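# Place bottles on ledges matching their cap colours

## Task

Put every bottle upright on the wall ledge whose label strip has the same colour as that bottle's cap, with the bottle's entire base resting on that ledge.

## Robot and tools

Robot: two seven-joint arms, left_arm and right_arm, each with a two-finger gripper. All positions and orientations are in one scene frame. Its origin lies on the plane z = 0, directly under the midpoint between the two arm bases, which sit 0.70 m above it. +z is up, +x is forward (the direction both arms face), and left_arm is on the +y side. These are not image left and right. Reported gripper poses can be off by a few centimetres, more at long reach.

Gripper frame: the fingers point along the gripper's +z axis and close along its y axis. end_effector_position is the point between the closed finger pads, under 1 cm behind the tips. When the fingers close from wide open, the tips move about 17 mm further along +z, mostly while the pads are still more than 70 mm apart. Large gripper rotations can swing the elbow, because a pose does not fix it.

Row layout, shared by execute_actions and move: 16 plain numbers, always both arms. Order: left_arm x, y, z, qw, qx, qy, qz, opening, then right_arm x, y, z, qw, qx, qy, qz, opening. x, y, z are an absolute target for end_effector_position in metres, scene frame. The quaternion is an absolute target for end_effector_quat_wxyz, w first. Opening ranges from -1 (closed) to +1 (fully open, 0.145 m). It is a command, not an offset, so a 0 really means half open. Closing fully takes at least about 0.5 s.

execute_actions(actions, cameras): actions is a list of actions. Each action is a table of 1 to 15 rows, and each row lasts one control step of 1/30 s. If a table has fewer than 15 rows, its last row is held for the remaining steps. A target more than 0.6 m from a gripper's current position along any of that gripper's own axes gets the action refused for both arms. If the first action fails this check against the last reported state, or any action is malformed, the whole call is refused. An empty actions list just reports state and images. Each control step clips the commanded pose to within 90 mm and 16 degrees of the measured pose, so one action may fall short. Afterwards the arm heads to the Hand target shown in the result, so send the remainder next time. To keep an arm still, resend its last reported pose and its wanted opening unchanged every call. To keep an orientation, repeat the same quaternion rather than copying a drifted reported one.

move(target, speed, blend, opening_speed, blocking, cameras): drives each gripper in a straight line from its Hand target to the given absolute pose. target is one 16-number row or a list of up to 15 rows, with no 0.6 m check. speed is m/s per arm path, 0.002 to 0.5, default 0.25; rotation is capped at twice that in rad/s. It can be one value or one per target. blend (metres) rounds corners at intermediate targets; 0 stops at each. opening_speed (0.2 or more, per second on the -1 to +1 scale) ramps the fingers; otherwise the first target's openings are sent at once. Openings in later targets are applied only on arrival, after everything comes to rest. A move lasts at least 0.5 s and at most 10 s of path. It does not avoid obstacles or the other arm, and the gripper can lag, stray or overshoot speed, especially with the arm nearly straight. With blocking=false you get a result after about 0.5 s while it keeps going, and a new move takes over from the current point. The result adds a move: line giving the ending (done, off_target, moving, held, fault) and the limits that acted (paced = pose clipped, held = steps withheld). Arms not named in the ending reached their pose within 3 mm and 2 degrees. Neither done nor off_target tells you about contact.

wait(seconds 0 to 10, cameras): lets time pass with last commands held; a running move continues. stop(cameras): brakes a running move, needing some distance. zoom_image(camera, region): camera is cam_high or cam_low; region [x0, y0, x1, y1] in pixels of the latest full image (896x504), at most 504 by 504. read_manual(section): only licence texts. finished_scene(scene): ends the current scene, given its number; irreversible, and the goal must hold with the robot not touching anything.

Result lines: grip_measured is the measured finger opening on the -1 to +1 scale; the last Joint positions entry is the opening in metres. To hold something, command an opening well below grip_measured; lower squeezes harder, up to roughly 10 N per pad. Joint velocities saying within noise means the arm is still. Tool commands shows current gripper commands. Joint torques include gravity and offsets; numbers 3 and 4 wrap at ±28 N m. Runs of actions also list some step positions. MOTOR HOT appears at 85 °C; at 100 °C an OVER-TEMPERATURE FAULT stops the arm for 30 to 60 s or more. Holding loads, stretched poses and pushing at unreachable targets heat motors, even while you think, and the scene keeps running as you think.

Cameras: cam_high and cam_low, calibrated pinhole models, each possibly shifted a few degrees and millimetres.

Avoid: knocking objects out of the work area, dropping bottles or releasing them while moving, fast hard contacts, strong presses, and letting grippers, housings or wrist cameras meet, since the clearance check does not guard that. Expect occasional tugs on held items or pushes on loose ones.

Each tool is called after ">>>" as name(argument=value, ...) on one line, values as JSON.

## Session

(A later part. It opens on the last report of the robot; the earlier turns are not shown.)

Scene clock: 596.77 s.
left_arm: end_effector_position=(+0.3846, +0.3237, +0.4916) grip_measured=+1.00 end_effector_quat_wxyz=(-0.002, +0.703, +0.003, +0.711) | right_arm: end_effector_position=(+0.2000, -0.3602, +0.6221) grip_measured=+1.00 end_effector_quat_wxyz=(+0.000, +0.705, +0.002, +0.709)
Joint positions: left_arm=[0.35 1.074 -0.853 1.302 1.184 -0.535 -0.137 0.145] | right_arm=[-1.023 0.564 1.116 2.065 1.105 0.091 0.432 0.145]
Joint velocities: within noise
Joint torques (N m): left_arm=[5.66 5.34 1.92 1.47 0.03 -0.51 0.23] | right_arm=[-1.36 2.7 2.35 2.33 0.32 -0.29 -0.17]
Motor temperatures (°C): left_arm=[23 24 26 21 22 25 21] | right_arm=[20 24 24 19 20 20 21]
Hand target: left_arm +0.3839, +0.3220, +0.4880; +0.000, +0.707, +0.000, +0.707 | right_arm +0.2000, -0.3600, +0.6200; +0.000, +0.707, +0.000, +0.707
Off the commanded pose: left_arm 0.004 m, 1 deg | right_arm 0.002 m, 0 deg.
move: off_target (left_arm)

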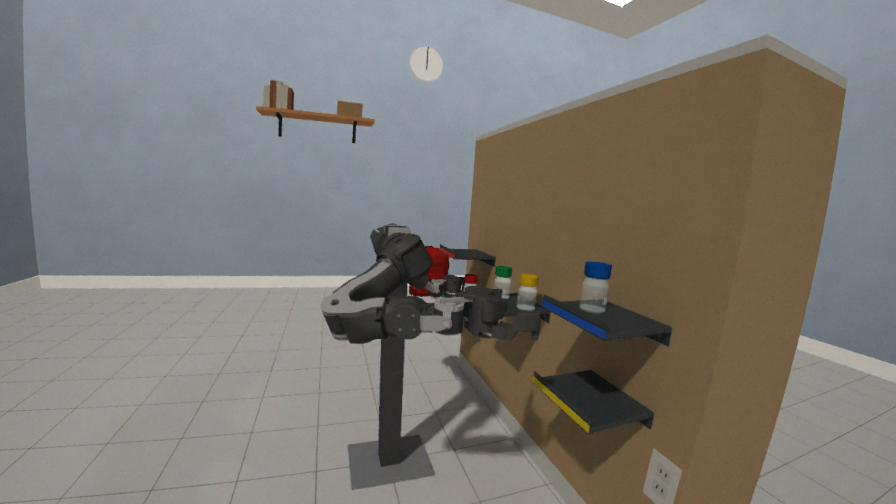

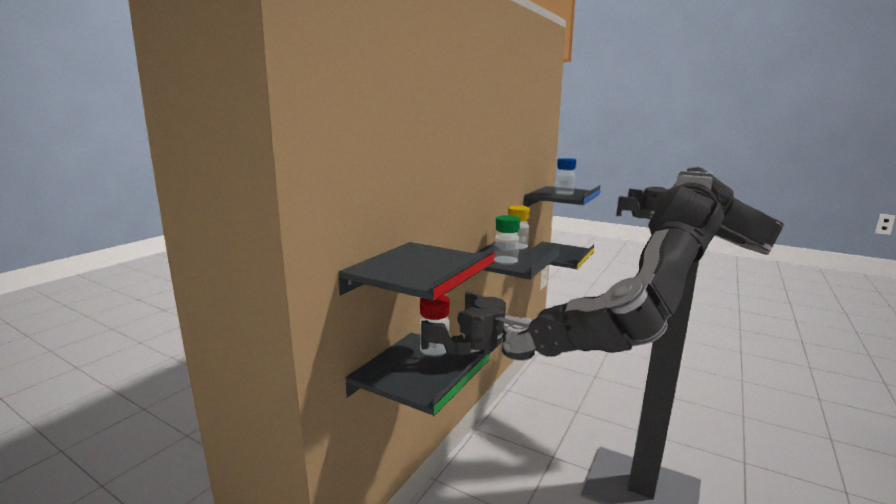

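>>> move(target=[0.384,0.322,0.488,0,0.7071,0,0.7071,-0.8,0.2,-0.36,0.62,0,0.7071,0,0.7071,1], opening_speed=0.5, speed=0.05)

>>> move(target=[0.382,0.322,0.526,0,0.7071,0,0.7071,-0.8,0.2,-0.36,0.62,0,0.7071,0,0.7071,1], speed=0.06)

Scene clock: 607.97 s.
left_arm: end_effector_position=(+0.3846, +0.3238, +0.4912) grip_measured=-0.24 end_effector_quat_wxyz=(-0.002, +0.704, +0.002, +0.710) | right_arm: end_effector_position=(+0.2000, -0.3602, +0.6221) grip_measured=+1.00 end_effector_quat_wxyz=(+0.000, +0.705, +0.002, +0.709)
Joint positions: left_arm=[0.35 1.074 -0.853 1.301 1.183 -0.534 -0.136 0.058] | right_arm=[-1.023 0.564 1.116 2.065 1.105 0.091 0.432 0.145]
Joint velocities: within noise
Joint torques (N m): left_arm=[5.6 5.29 2.04 1.66 0.04 -0.57 0.21] | right_arm=[-1.36 2.86 2.28 2.3 0.32 -0.31 -0.15]
Motor temperatures (°C): left_arm=[24 24 25 21 22 25 21] | right_arm=[20 24 24 19 20 20 21]
Hand target: left_arm +0.3839, +0.3221, +0.4880; +0.000, +0.707, +0.000, +0.707 | right_arm +0.2000, -0.3600, +0.6200; +0.000, +0.707, +0.000, +0.707
Off the commanded pose: left_arm 0.004 m, 1 deg | right_arm 0.002 m, 0 deg.
move: off_target (left_arm)

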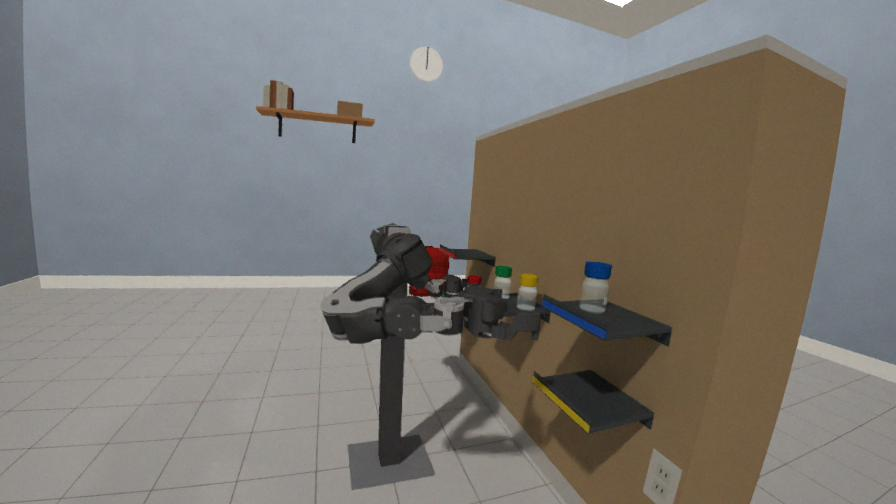

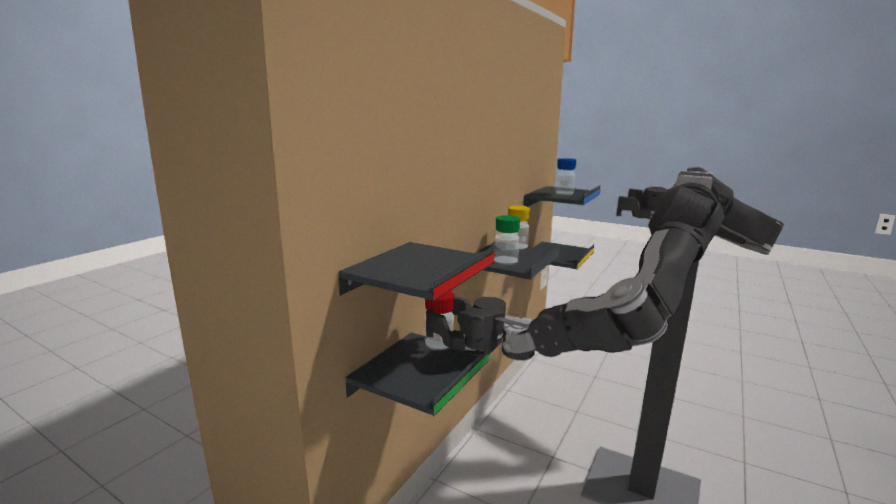

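Scene clock: 608.93 s.
left_arm: end_effector_position=(+0.3814, +0.3211, +0.5231) grip_measured=-0.24 end_effector_quat_wxyz=(+0.001, +0.711, -0.002, +0.703) | right_arm: end_effector_position=(+0.2000, -0.3602, +0.6221) grip_measured=+1.00 end_effector_quat_wxyz=(+0.000, +0.705, +0.002, +0.709)
Joint positions: left_arm=[0.355 1.195 -0.831 1.461 1.233 -0.451 -0.183 0.058] | right_arm=[-1.023 0.564 1.116 2.065 1.105 0.091 0.432 0.145]
Joint velocities: within noise
Joint torques (N m): left_arm=[6.21 6.4 3.63 2.32 0.07 -0.82 -0.05] | right_arm=[-1.33 2.84 2.33 2.32 0.32 -0.32 -0.16]
Motor temperatures (°C): left_arm=[24 24 25 21 22 25 21] | right_arm=[20 24 24 19 20 20 21]
Hand target: left_arm +0.3820, +0.3219, +0.5260; +0.000, +0.707, +0.000, +0.707 | right_arm +0.2000, -0.3600, +0.6200; +0.000, +0.707, +0.000, +0.707
Off the commanded pose: left_arm 0.003 m, 1 deg | right_arm 0.002 m, 0 deg.
move: done

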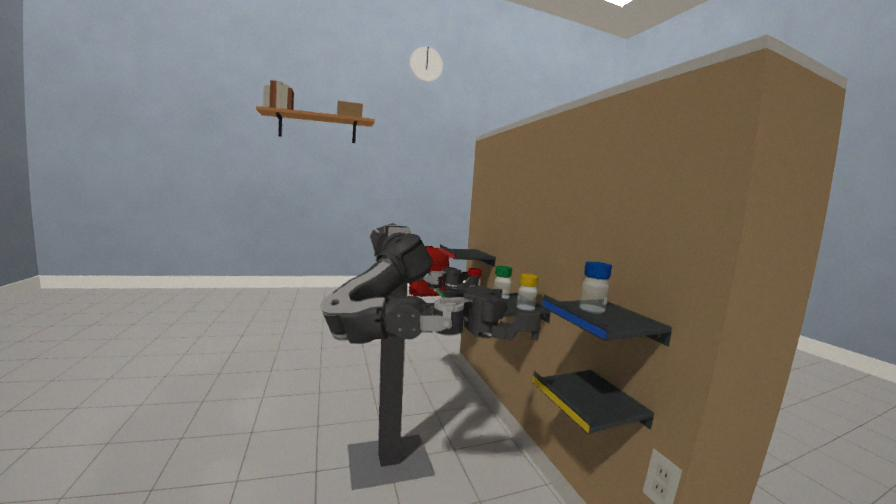

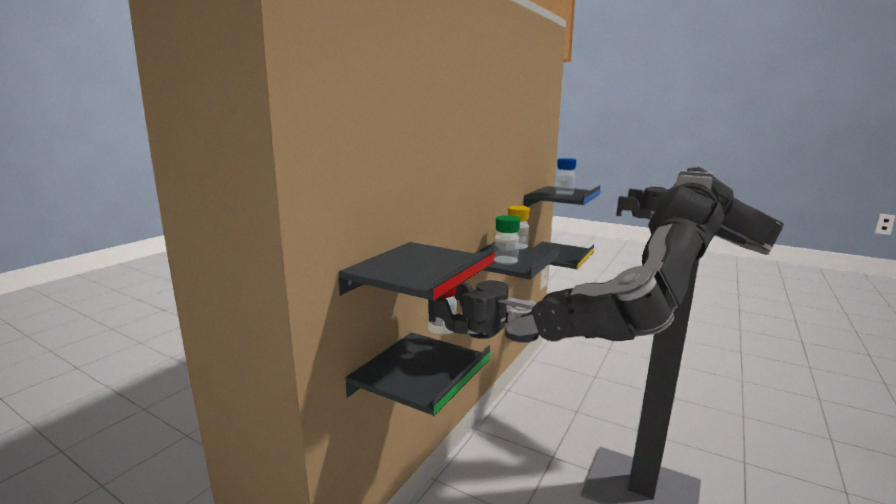

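>>> move(target=[[0.218,0.322,0.526,0,0.7071,0,0.7071,-0.8,0.2,-0.36,0.62,0,0.7071,0,0.7071,1],[0.215,0.322,0.738,0,0.7071,0,0.7071,-0.8,0.2,-0.36,0.62,0,0.7071,0,0.7071,1],[0.30,0.32,0.738,0,0.7071,0,0.7071,-0.8,0.2,-0.36,0.62,0,0.7071,0,0.7071,1]], speed=0.1)

>>> move(target=[[0.384,0.32,0.735,0,0.7071,0,0.7071,-0.8,0.2,-0.36,0.62,0,0.7071,0,0.7071,1],[0.384,0.32,0.705,0,0.7071,0,0.7071,-0.8,0.2,-0.36,0.62,0,0.7071,0,0.7071,1]], speed=0.08)

>>> move(target=[0.384,0.32,0.697,0,0.7071,0,0.7071,-0.8,0.2,-0.36,0.62,0,0.7071,0,0.7071,1], speed=0.02)

Scene clock: 623.87 s.
left_arm: end_effector_position=(+0.2997, +0.3210, +0.7374) grip_measured=-0.24 end_effector_quat_wxyz=(-0.013, +0.703, -0.015, +0.711) | right_arm: end_effector_position=(+0.2000, -0.3602, +0.6221) grip_measured=+1.00 end_effector_quat_wxyz=(+0.000, +0.705, +0.002, +0.709)
Joint positions: left_arm=[1.84 1.896 -1.563 2.084 1.584 0.268 -0.181 0.058] | right_arm=[-1.023 0.564 1.116 2.065 1.105 0.091 0.432 0.145]
Joint velocities: within noise
Joint torques (N m): left_arm=[3.34 -1.89 2.26 -0.01 0.11 -0.82 0.12] | right_arm=[-1.38 2.76 2.19 2.35 0.32 -0.29 -0.16]
Motor temperatures (°C): left_arm=[24 24 26 21 22 25 21] | right_arm=[20 24 24 19 20 20 21]
Hand target: left_arm +0.3000, +0.3201, +0.7379; -0.010, +0.702, -0.015, +0.712 | right_arm +0.2000, -0.3600, +0.6200; +0.000, +0.707, +0.000, +0.707
Off the commanded pose: left_arm 0.001 m, 2 deg | right_arm 0.002 m, 0 deg.
joint sent to its limit (left arm) — joint 3 (upper arm roll), lower limit; joint 5 (forearm roll), upper limit. The joint targets still meet the commanded pose.
move: done; limits=paced

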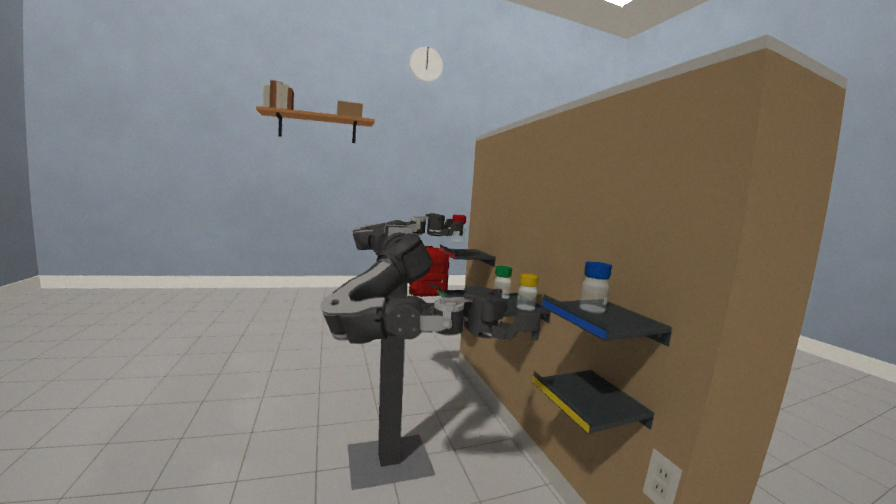

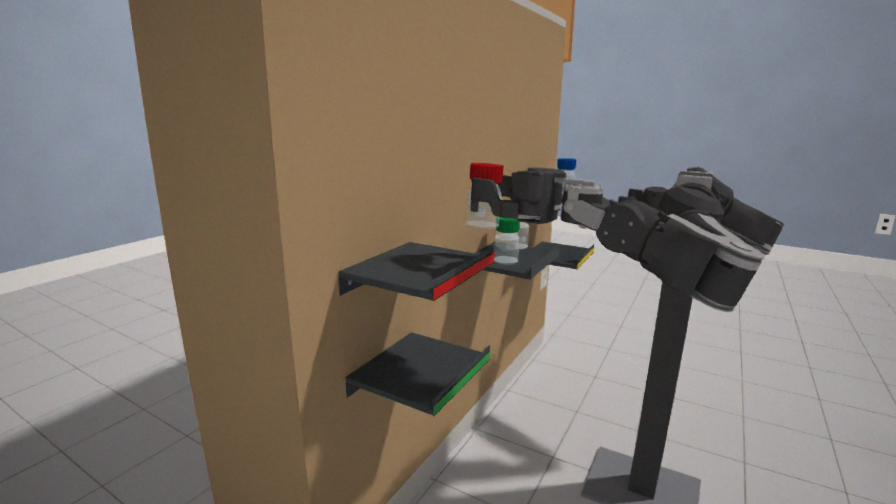

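Scene clock: 625.70 s.
left_arm: end_effector_position=(+0.3843, +0.3189, +0.7017) grip_measured=-0.24 end_effector_quat_wxyz=(+0.002, +0.712, -0.002, +0.702) | right_arm: end_effector_position=(+0.2000, -0.3602, +0.6221) grip_measured=+1.00 end_effector_quat_wxyz=(+0.000, +0.705, +0.002, +0.709)
Joint positions: left_arm=[1.456 1.516 -1.415 1.767 1.577 0.055 -0.245 0.058] | right_arm=[-1.023 0.564 1.116 2.065 1.105 0.091 0.432 0.145]
Joint velocities: within noise
Joint torques (N m): left_arm=[6.11 1.28 3.95 0.44 -0.09 -0.98 -0.04] | right_arm=[-1.44 2.76 2.18 2.26 0.32 -0.31 -0.16]
Motor temperatures (°C): left_arm=[24 24 26 21 22 25 21] | right_arm=[20 24 24 19 20 20 21]
Hand target: left_arm +0.3840, +0.3200, +0.7051; +0.000, +0.707, +0.000, +0.707 | right_arm +0.2000, -0.3600, +0.6200; +0.000, +0.707, +0.000, +0.707
Off the commanded pose: left_arm 0.003 m, 1 deg | right_arm 0.002 m, 0 deg.
move: done

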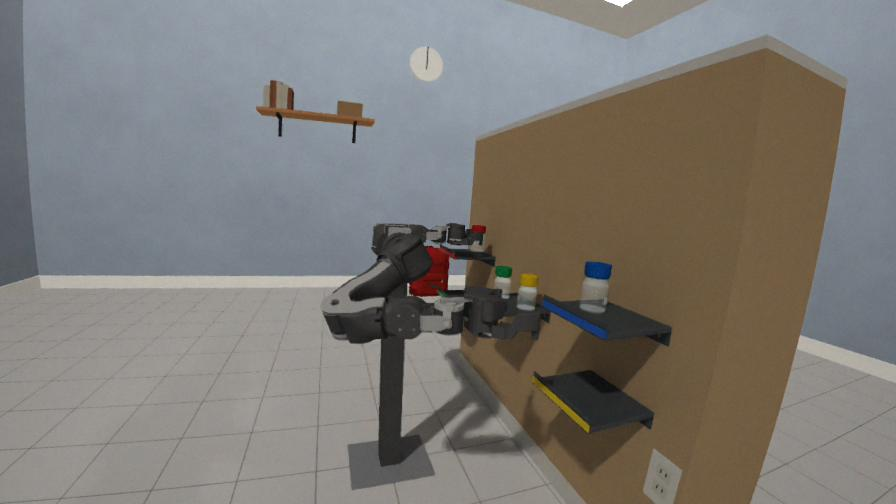

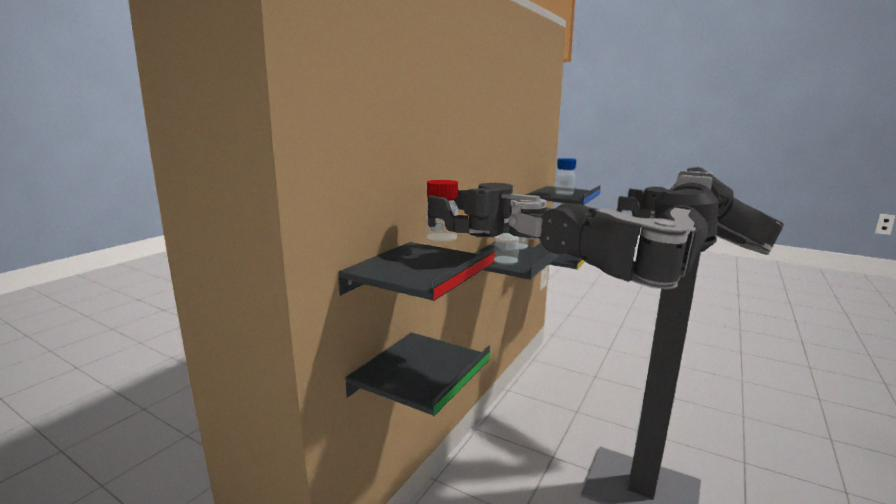

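Scene clock: 626.47 s.
left_arm: end_effector_position=(+0.3843, +0.3191, +0.6964) grip_measured=-0.24 end_effector_quat_wxyz=(+0.002, +0.710, -0.001, +0.704) | right_arm: end_effector_position=(+0.2000, -0.3602, +0.6221) grip_measured=+1.00 end_effector_quat_wxyz=(+0.000, +0.705, +0.002, +0.709)
Joint positions: left_arm=[1.428 1.517 -1.417 1.767 1.568 0.02 -0.245 0.058] | right_arm=[-1.023 0.564 1.116 2.065 1.105 0.091 0.432 0.145]
Joint velocities: within noise
Joint torques (N m): left_arm=[5.24 1.44 3.33 0.53 -0.09 -0.97 -0.03] | right_arm=[-1.49 2.7 2.28 2.22 0.34 -0.31 -0.13]
Motor temperatures (°C): left_arm=[24 24 26 21 22 25 21] | right_arm=[20 24 24 19 20 20 21]
Hand target: left_arm +0.3840, +0.3201, +0.6970; +0.000, +0.707, +0.000, +0.707 | right_arm +0.2000, -0.3600, +0.6200; +0.000, +0.707, +0.000, +0.707
Off the commanded pose: left_arm 0.001 m, 1 deg | right_arm 0.002 m, 0 deg.
move: done

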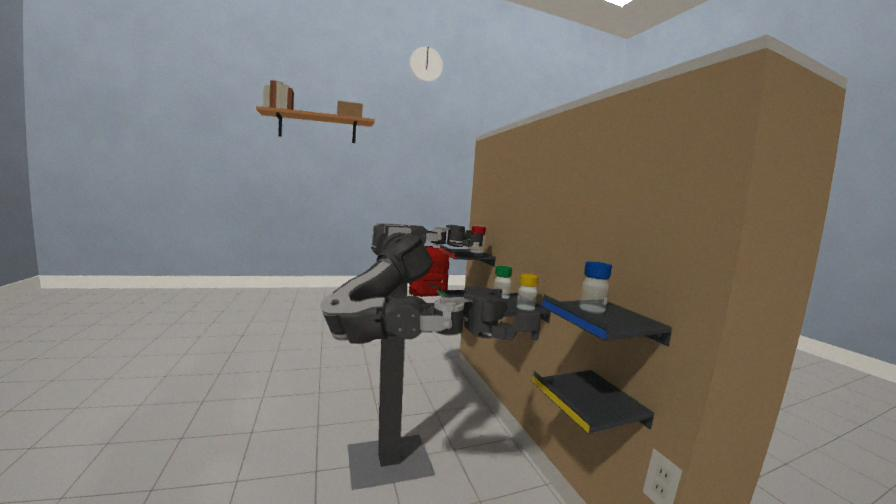

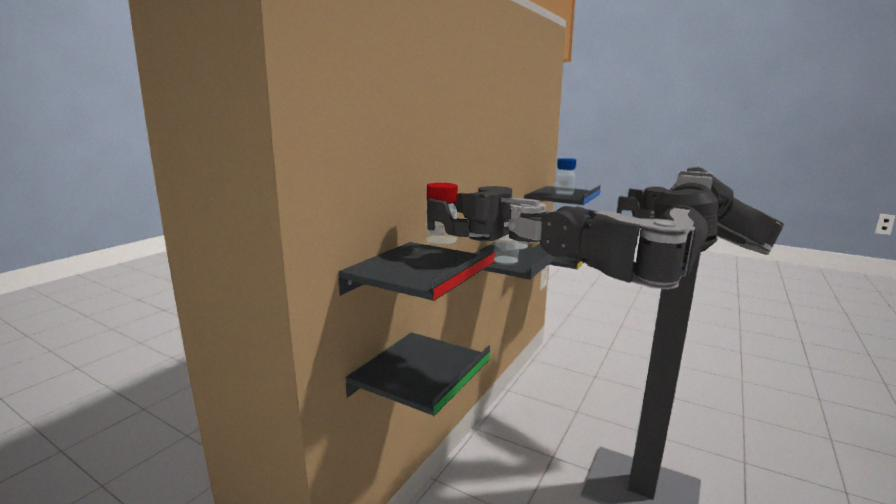

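>>> move(target=[0.384,0.32,0.691,0,0.7071,0,0.7071,-0.8,0.2,-0.36,0.62,0,0.7071,0,0.7071,1], speed=0.02)

>>> zoom_image(camera="cam_low", region=[330, 160, 560, 320])

Scene clock: 631.03 s.
left_arm: end_effector_position=(+0.3843, +0.3191, +0.6904) grip_measured=-0.24 end_effector_quat_wxyz=(+0.002, +0.710, -0.001, +0.704) | right_arm: end_effector_position=(+0.2000, -0.3602, +0.6221) grip_measured=+1.00 end_effector_quat_wxyz=(+0.000, +0.705, +0.002, +0.709)
Joint positions: left_arm=[1.401 1.517 -1.417 1.767 1.561 -0.006 -0.245 0.058] | right_arm=[-1.023 0.564 1.116 2.065 1.105 0.091 0.432 0.145]
Joint velocities: within noise
Joint torques (N m): left_arm=[5.21 1.54 3.3 0.49 -0.09 -0.98 -0.03] | right_arm=[-1.46 2.68 2.28 2.36 0.33 -0.29 -0.17]
Motor temperatures (°C): left_arm=[24 23 26 21 22 26 21] | right_arm=[20 24 24 20 20 20 21]
Hand target: left_arm +0.3840, +0.3201, +0.6910; +0.000, +0.707, +0.000, +0.707 | right_arm +0.2000, -0.3600, +0.6200; +0.000, +0.707, +0.000, +0.707
Off the commanded pose: left_arm 0.001 m, 1 deg | right_arm 0.002 m, 0 deg.
move: done

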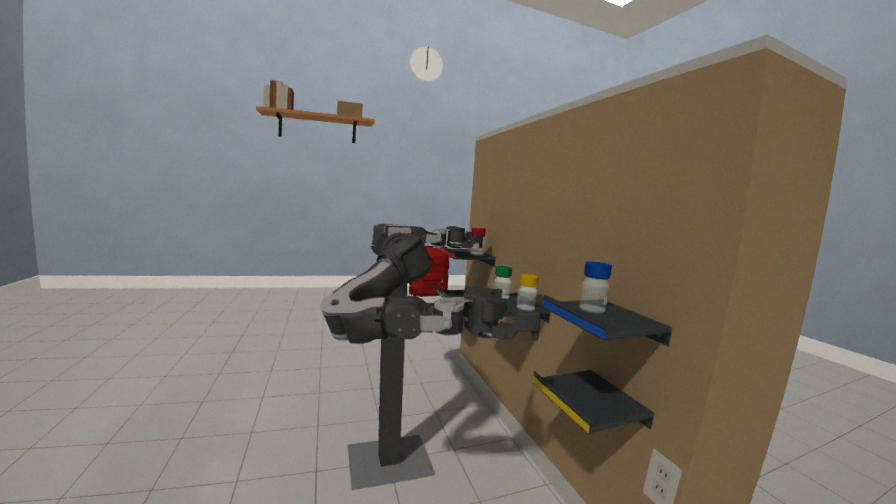

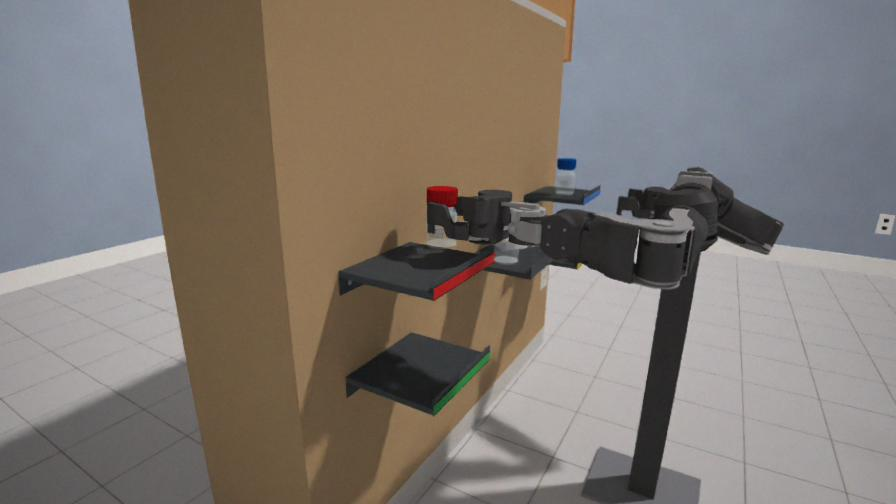

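Scaled by 2.191 from the camera's 896x504 image, which has a finer 1280x720 frame.

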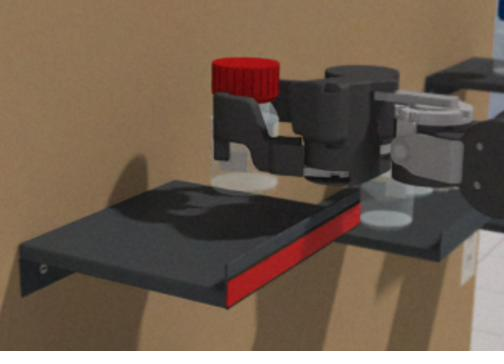

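>>> move(target=[0.384,0.32,0.687,0,0.7071,0,0.7071,-0.8,0.2,-0.36,0.62,0,0.7071,0,0.7071,1], speed=0.02, cameras=[])

>>> move(target=[0.384,0.32,0.683,0,0.7071,0,0.7071,-0.8,0.2,-0.36,0.62,0,0.7071,0,0.7071,1], speed=0.02)

>>> zoom_image(camera="cam_low", region=[330, 160, 560, 320])

>>> zoom_image(camera="cam_high", region=[420, 210, 540, 280])

Scene clock: 651.47 s.
left_arm: end_effector_position=(+0.3841, +0.3191, +0.6865) grip_measured=-0.24 end_effector_quat_wxyz=(+0.002, +0.710, -0.001, +0.704) | right_arm: end_effector_position=(+0.2000, -0.3602, +0.6221) grip_measured=+1.00 end_effector_quat_wxyz=(+0.000, +0.705, +0.002, +0.709)
Joint positions: left_arm=[1.383 1.517 -1.417 1.767 1.557 -0.024 -0.245 0.058] | right_arm=[-1.023 0.564 1.116 2.065 1.105 0.091 0.432 0.145]
Joint velocities: within noise
Joint torques (N m): left_arm=[5.18 1.54 3.3 0.39 -0.09 -0.96 -0.03] | right_arm=[-1.38 2.84 2.25 2.39 0.32 -0.3 -0.17]
Motor temperatures (°C): left_arm=[24 23 26 21 22 26 21] | right_arm=[20 24 24 20 20 20 21]
Hand target: left_arm +0.3840, +0.3201, +0.6870; +0.000, +0.707, +0.000, +0.707 | right_arm +0.2000, -0.3600, +0.6200; +0.000, +0.707, +0.000, +0.707
Off the commanded pose: left_arm 0.001 m, 1 deg | right_arm 0.002 m, 0 deg.
move: done
No camera images: "cameras" was empty.

Scene clock: 652.17 s.
left_arm: end_effector_position=(+0.3840, +0.3191, +0.6837) grip_measured=-0.24 end_effector_quat_wxyz=(+0.002, +0.708, -0.001, +0.706) | right_arm: end_effector_position=(+0.2000, -0.3602, +0.6221) grip_measured=+1.00 end_effector_quat_wxyz=(+0.000, +0.705, +0.002, +0.709)
Joint positions: left_arm=[1.367 1.517 -1.417 1.767 1.552 -0.044 -0.245 0.058] | right_arm=[-1.023 0.564 1.116 2.065 1.105 0.091 0.432 0.145]
Joint velocities: within noise
Joint torques (N m): left_arm=[5.02 1.44 3.14 0.21 -0.08 -0.92 -0.04] | right_arm=[-1.38 2.97 2.3 2.41 0.31 -0.3 -0.13]
Motor temperatures (°C): left_arm=[24 23 26 21 22 26 21] | right_arm=[20 24 24 20 20 20 21]
Hand target: left_arm +0.3840, +0.3201, +0.6831; +0.000, +0.707, +0.000, +0.707 | right_arm +0.2000, -0.3600, +0.6200; +0.000, +0.707, +0.000, +0.707
Off the commanded pose: left_arm 0.001 m, 0 deg | right_arm 0.002 m, 0 deg.
move: done

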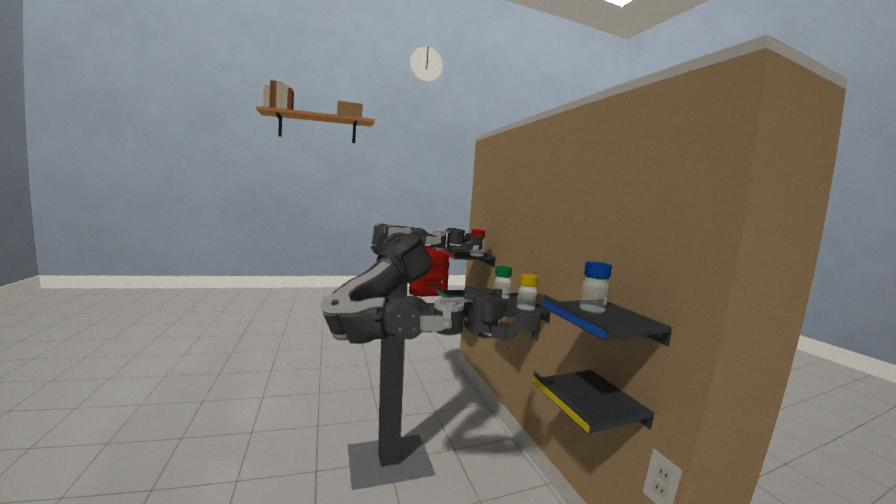

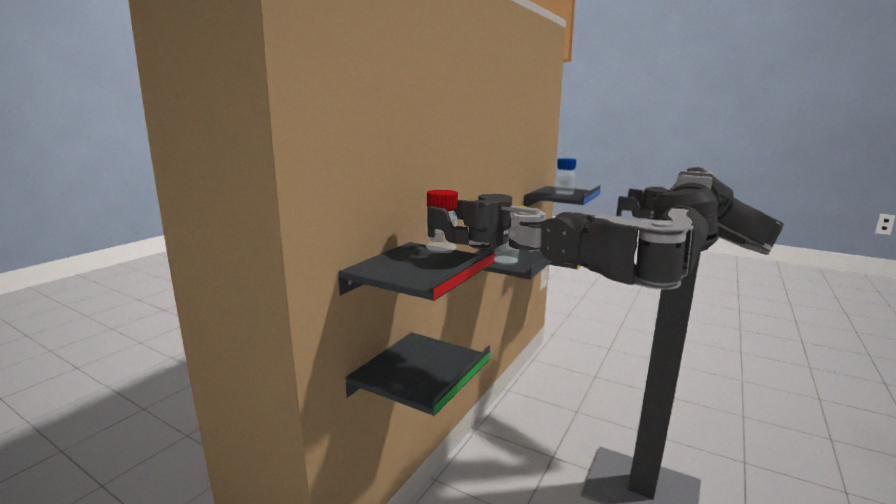

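Scaled by 2.191 from the camera's 896x504 image, which has a finer 1280x720 frame.

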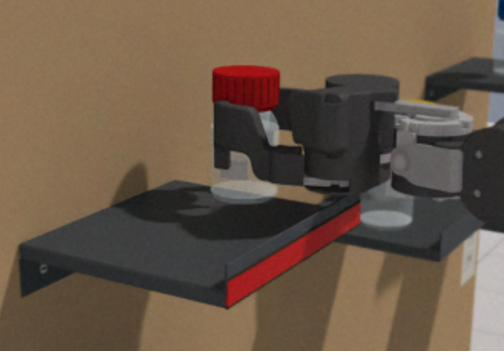

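Scaled by 4.200 from the camera's 896x504 image, which has a finer 1280x720 frame.

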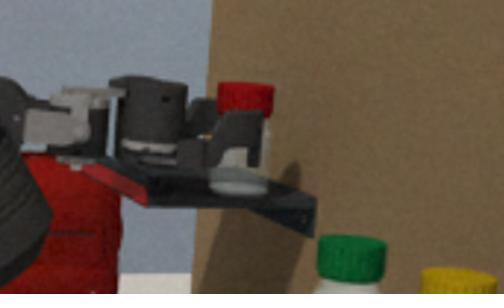

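>>> move(target=[0.384,0.32,0.680,0,0.7071,0,0.7071,-0.8,0.2,-0.36,0.62,0,0.7071,0,0.7071,1], speed=0.02, cameras=[])

>>> move(target=[0.384,0.32,0.677,0,0.7071,0,0.7071,-0.8,0.2,-0.36,0.62,0,0.7071,0,0.7071,1], speed=0.02)

>>> zoom_image(camera="cam_low", region=[330, 160, 560, 320])

Scene clock: 663.10 s.
left_arm: end_effector_position=(+0.3839, +0.3191, +0.6835) grip_measured=-0.24 end_effector_quat_wxyz=(+0.002, +0.704, -0.001, +0.710) | right_arm: end_effector_position=(+0.2000, -0.3602, +0.6221) grip_measured=+1.00 end_effector_quat_wxyz=(+0.000, +0.705, +0.002, +0.709)
Joint positions: left_arm=[1.358 1.517 -1.417 1.767 1.548 -0.064 -0.245 0.058] | right_arm=[-1.023 0.564 1.116 2.065 1.105 0.091 0.432 0.145]
Joint velocities: within noise
Joint torques (N m): left_arm=[4.47 1.33 2.71 0.1 -0.05 -0.69 -0.04] | right_arm=[-1.28 2.86 2.18 2.24 0.33 -0.3 -0.16]
Motor temperatures (°C): left_arm=[24 22 27 21 22 26 21] | right_arm=[20 24 24 20 20 20 21]
Hand target: left_arm +0.3840, +0.3199, +0.6801; +0.000, +0.707, +0.000, +0.707 | right_arm +0.2000, -0.3600, +0.6200; +0.000, +0.707, +0.000, +0.707
Off the commanded pose: left_arm 0.004 m, 1 deg | right_arm 0.002 m, 0 deg.
move: off_target (left_arm)
No camera images: "cameras" was empty.

Scene clock: 663.80 s.
left_arm: end_effector_position=(+0.3838, +0.3193, +0.6834) grip_measured=-0.24 end_effector_quat_wxyz=(+0.003, +0.700, -0.001, +0.714) | right_arm: end_effector_position=(+0.2000, -0.3602, +0.6221) grip_measured=+1.00 end_effector_quat_wxyz=(+0.000, +0.705, +0.002, +0.709)
Joint positions: left_arm=[1.349 1.517 -1.417 1.766 1.544 -0.083 -0.245 0.058] | right_arm=[-1.023 0.564 1.116 2.065 1.105 0.091 0.432 0.145]
Joint velocities: within noise
Joint torques (N m): left_arm=[3.97 1.17 2.29 0.05 -0.02 -0.48 -0.05] | right_arm=[-1.44 2.86 2.24 2.35 0.32 -0.32 -0.17]
Motor temperatures (°C): left_arm=[24 22 27 21 22 26 21] | right_arm=[20 24 24 20 20 20 21]
Hand target: left_arm +0.3839, +0.3200, +0.6771; +0.000, +0.707, +0.000, +0.707 | right_arm +0.2000, -0.3600, +0.6200; +0.000, +0.707, +0.000, +0.707
Off the commanded pose: left_arm 0.006 m, 1 deg | right_arm 0.002 m, 0 deg.
move: off_target (left_arm)

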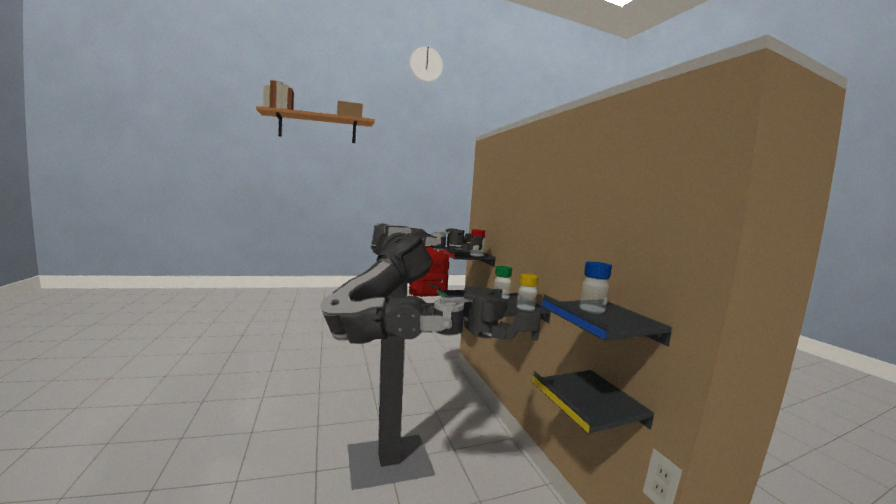

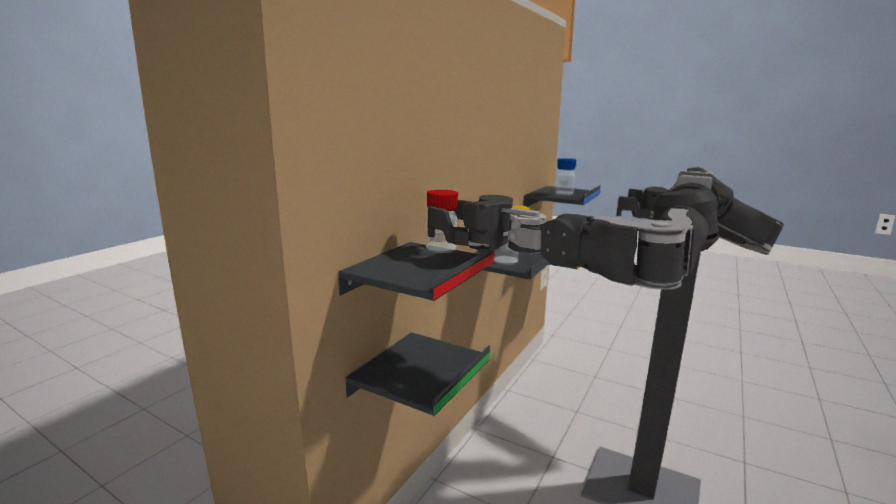

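Scaled by 2.191 from the camera's 896x504 image, which has a finer 1280x720 frame.

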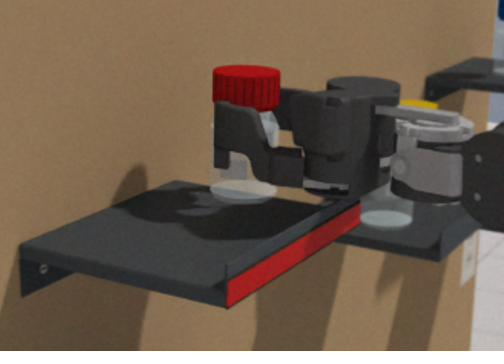

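>>> move(target=[[0.384,0.32,0.692,0,0.7071,0,0.7071,-0.8,0.2,-0.36,0.62,0,0.7071,0,0.7071,1],[0.382,0.362,0.694,0,0.7071,0,0.7071,-0.8,0.2,-0.36,0.62,0,0.7071,0,0.7071,1]], speed=0.04)

>>> zoom_image(camera="cam_low", region=[330, 160, 560, 320])

>>> zoom_image(camera="cam_high", region=[420, 210, 540, 280])

Scene clock: 703.13 s.
left_arm: end_effector_position=(+0.3820, +0.3628, +0.6898) grip_measured=-0.24 end_effector_quat_wxyz=(-0.002, +0.712, +0.001, +0.702) | right_arm: end_effector_position=(+0.2000, -0.3602, +0.6221) grip_measured=+1.00 end_effector_quat_wxyz=(+0.000, +0.705, +0.002, +0.709)
Joint positions: left_arm=[1.389 1.557 -1.408 1.61 1.568 -0.004 -0.058 0.058] | right_arm=[-1.023 0.564 1.116 2.065 1.105 0.091 0.432 0.145]
Joint velocities: within noise
Joint torques (N m): left_arm=[6.47 1.52 4.38 0.35 0.11 -0.82 0.22] | right_arm=[-1.41 2.73 2.24 2.32 0.3 -0.3 -0.16]
Motor temperatures (°C): left_arm=[23 22 26 21 21 25 21] | right_arm=[20 24 24 20 20 20 21]
Hand target: left_arm +0.3820, +0.3619, +0.6940; +0.000, +0.707, +0.000, +0.707 | right_arm +0.2000, -0.3600, +0.6200; +0.000, +0.707, +0.000, +0.707
Off the commanded pose: left_arm 0.004 m, 1 deg | right_arm 0.002 m, 0 deg.
move: off_target (left_arm)

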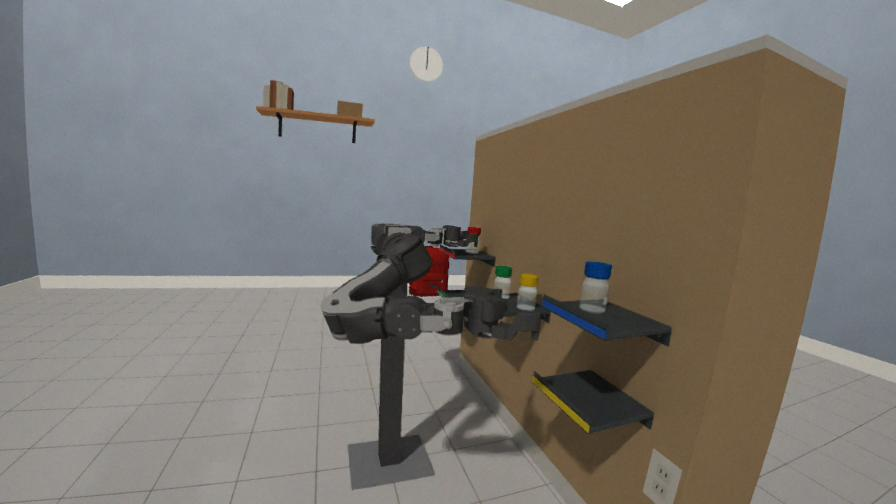

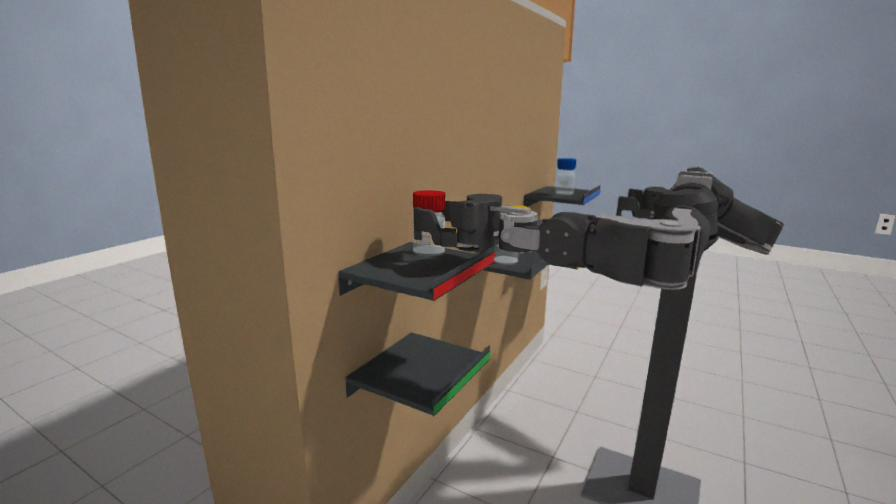

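Scaled by 2.191 from the camera's 896x504 image, which has a finer 1280x720 frame.

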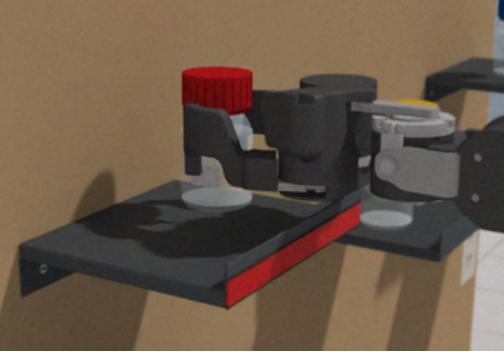

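Scaled by 4.200 from the camera's 896x504 image, which has a finer 1280x720 frame.

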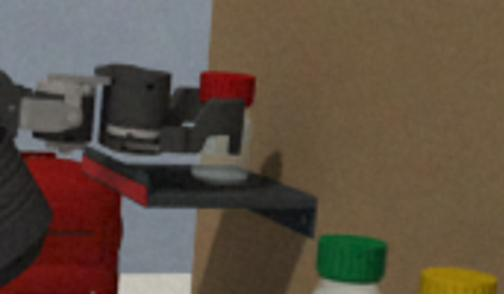

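Good, now clearly on the ledge. Go down.

>>> move(target=[0.382,0.372,0.689,0,0.7071,0,0.7071,-0.8,0.2,-0.36,0.62,0,0.7071,0,0.7071,1], speed=0.03, cameras=[])

>>> move(target=[0.382,0.372,0.685,0,0.7071,0,0.7071,-0.8,0.2,-0.36,0.62,0,0.7071,0,0.7071,1], speed=0.02, cameras=[])

>>> move(target=[0.382,0.372,0.682,0,0.7071,0,0.7071,-0.8,0.2,-0.36,0.62,0,0.7071,0,0.7071,1], speed=0.02)

>>> zoom_image(camera="cam_low", region=[330, 160, 560, 320])

Scene clock: 714.77 s.
left_arm: end_effector_position=(+0.3822, +0.3724, +0.6887) grip_measured=-0.24 end_effector_quat_wxyz=(-0.002, +0.709, +0.001, +0.705) | right_arm: end_effector_position=(+0.2000, -0.3602, +0.6221) grip_measured=+1.00 end_effector_quat_wxyz=(+0.000, +0.705, +0.002, +0.709)
Joint positions: left_arm=[1.379 1.557 -1.408 1.565 1.568 -0.022 -0.012 0.058] | right_arm=[-1.023 0.564 1.116 2.065 1.105 0.091 0.432 0.145]
Joint velocities: within noise
Joint torques (N m): left_arm=[5.05 1.78 3.34 0.32 0.18 -1 0.21] | right_arm=[-1.31 2.73 2.33 2.26 0.32 -0.31 -0.17]
Motor temperatures (°C): left_arm=[24 22 27 21 21 26 21] | right_arm=[20 23 24 20 20 20 21]
Hand target: left_arm +0.3820, +0.3720, +0.6891; +0.000, +0.707, +0.000, +0.707 | right_arm +0.2000, -0.3600, +0.6200; +0.000, +0.707, +0.000, +0.707
Off the commanded pose: left_arm 0.001 m, 0 deg | right_arm 0.002 m, 0 deg.
move: done
No camera images: "cameras" was empty.

Scene clock: 715.47 s.
left_arm: end_effector_position=(+0.3820, +0.3724, +0.6847) grip_measured=-0.24 end_effector_quat_wxyz=(-0.002, +0.709, +0.001, +0.705) | right_arm: end_effector_position=(+0.2000, -0.3602, +0.6221) grip_measured=+1.00 end_effector_quat_wxyz=(+0.000, +0.705, +0.002, +0.709)
Joint positions: left_arm=[1.361 1.557 -1.408 1.565 1.568 -0.04 -0.012 0.058] | right_arm=[-1.023 0.564 1.116 2.065 1.105 0.091 0.432 0.145]
Joint velocities: within noise
Joint torques (N m): left_arm=[5.02 1.7 3.32 0.13 0.17 -0.97 0.22] | right_arm=[-1.38 2.81 2.3 2.36 0.34 -0.3 -0.15]
Motor temperatures (°C): left_arm=[24 22 27 21 21 26 21] | right_arm=[20 23 24 20 20 20 21]
Hand target: left_arm +0.3820, +0.3720, +0.6851; +0.000, +0.707, +0.000, +0.707 | right_arm +0.2000, -0.3600, +0.6200; +0.000, +0.707, +0.000, +0.707
Off the commanded pose: left_arm 0.001 m, 0 deg | right_arm 0.002 m, 0 deg.
move: done
No camera images: "cameras" was empty.

Scene clock: 716.17 s.
left_arm: end_effector_position=(+0.3819, +0.3725, +0.6845) grip_measured=-0.24 end_effector_quat_wxyz=(-0.002, +0.706, +0.001, +0.709) | right_arm: end_effector_position=(+0.2000, -0.3602, +0.6221) grip_measured=+1.00 end_effector_quat_wxyz=(+0.000, +0.705, +0.002, +0.709)
Joint positions: left_arm=[1.351 1.557 -1.408 1.565 1.568 -0.06 -0.012 0.058] | right_arm=[-1.023 0.564 1.116 2.065 1.105 0.091 0.432 0.145]
Joint velocities: within noise
Joint torques (N m): left_arm=[4.55 1.62 2.95 0.05 0.16 -0.78 0.21] | right_arm=[-1.36 2.73 2.29 2.3 0.32 -0.32 -0.15]
Motor temperatures (°C): left_arm=[24 22 27 21 21 26 21] | right_arm=[20 23 24 20 20 20 21]
Hand target: left_arm +0.3820, +0.3719, +0.6821; +0.000, +0.707, +0.000, +0.707 | right_arm +0.2000, -0.3600, +0.6200; +0.000, +0.707, +0.000, +0.707
Off the commanded pose: left_arm 0.003 m, 0 deg | right_arm 0.002 m, 0 deg.
move: done

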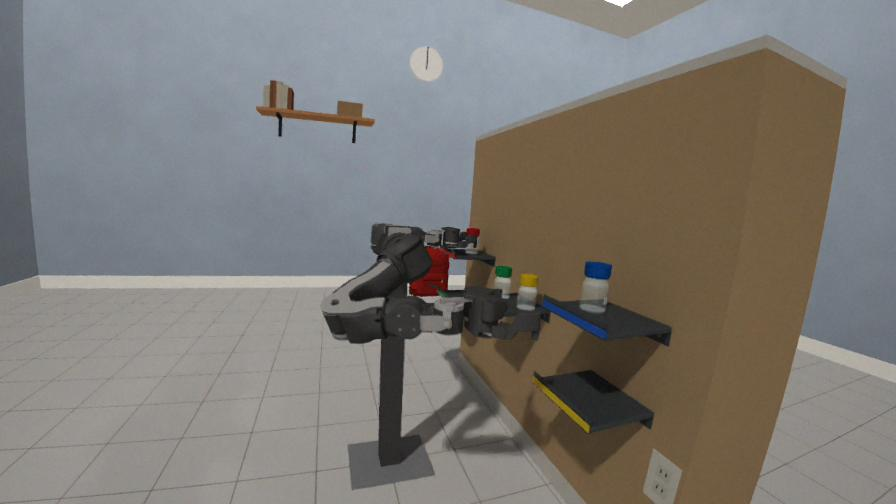

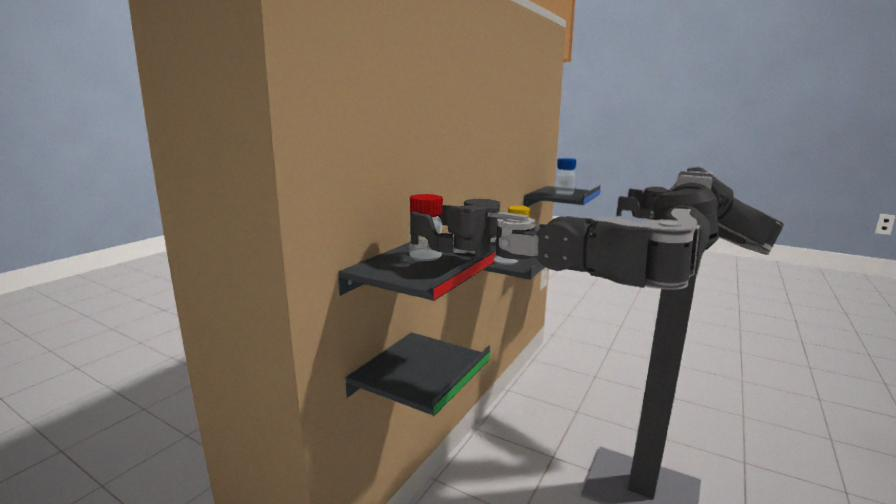

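Scaled by 2.191 from the camera's 896x504 image, which has a finer 1280x720 frame.

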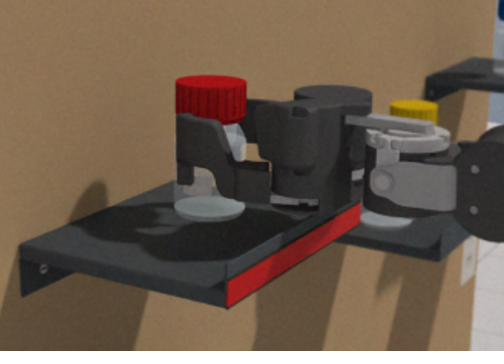

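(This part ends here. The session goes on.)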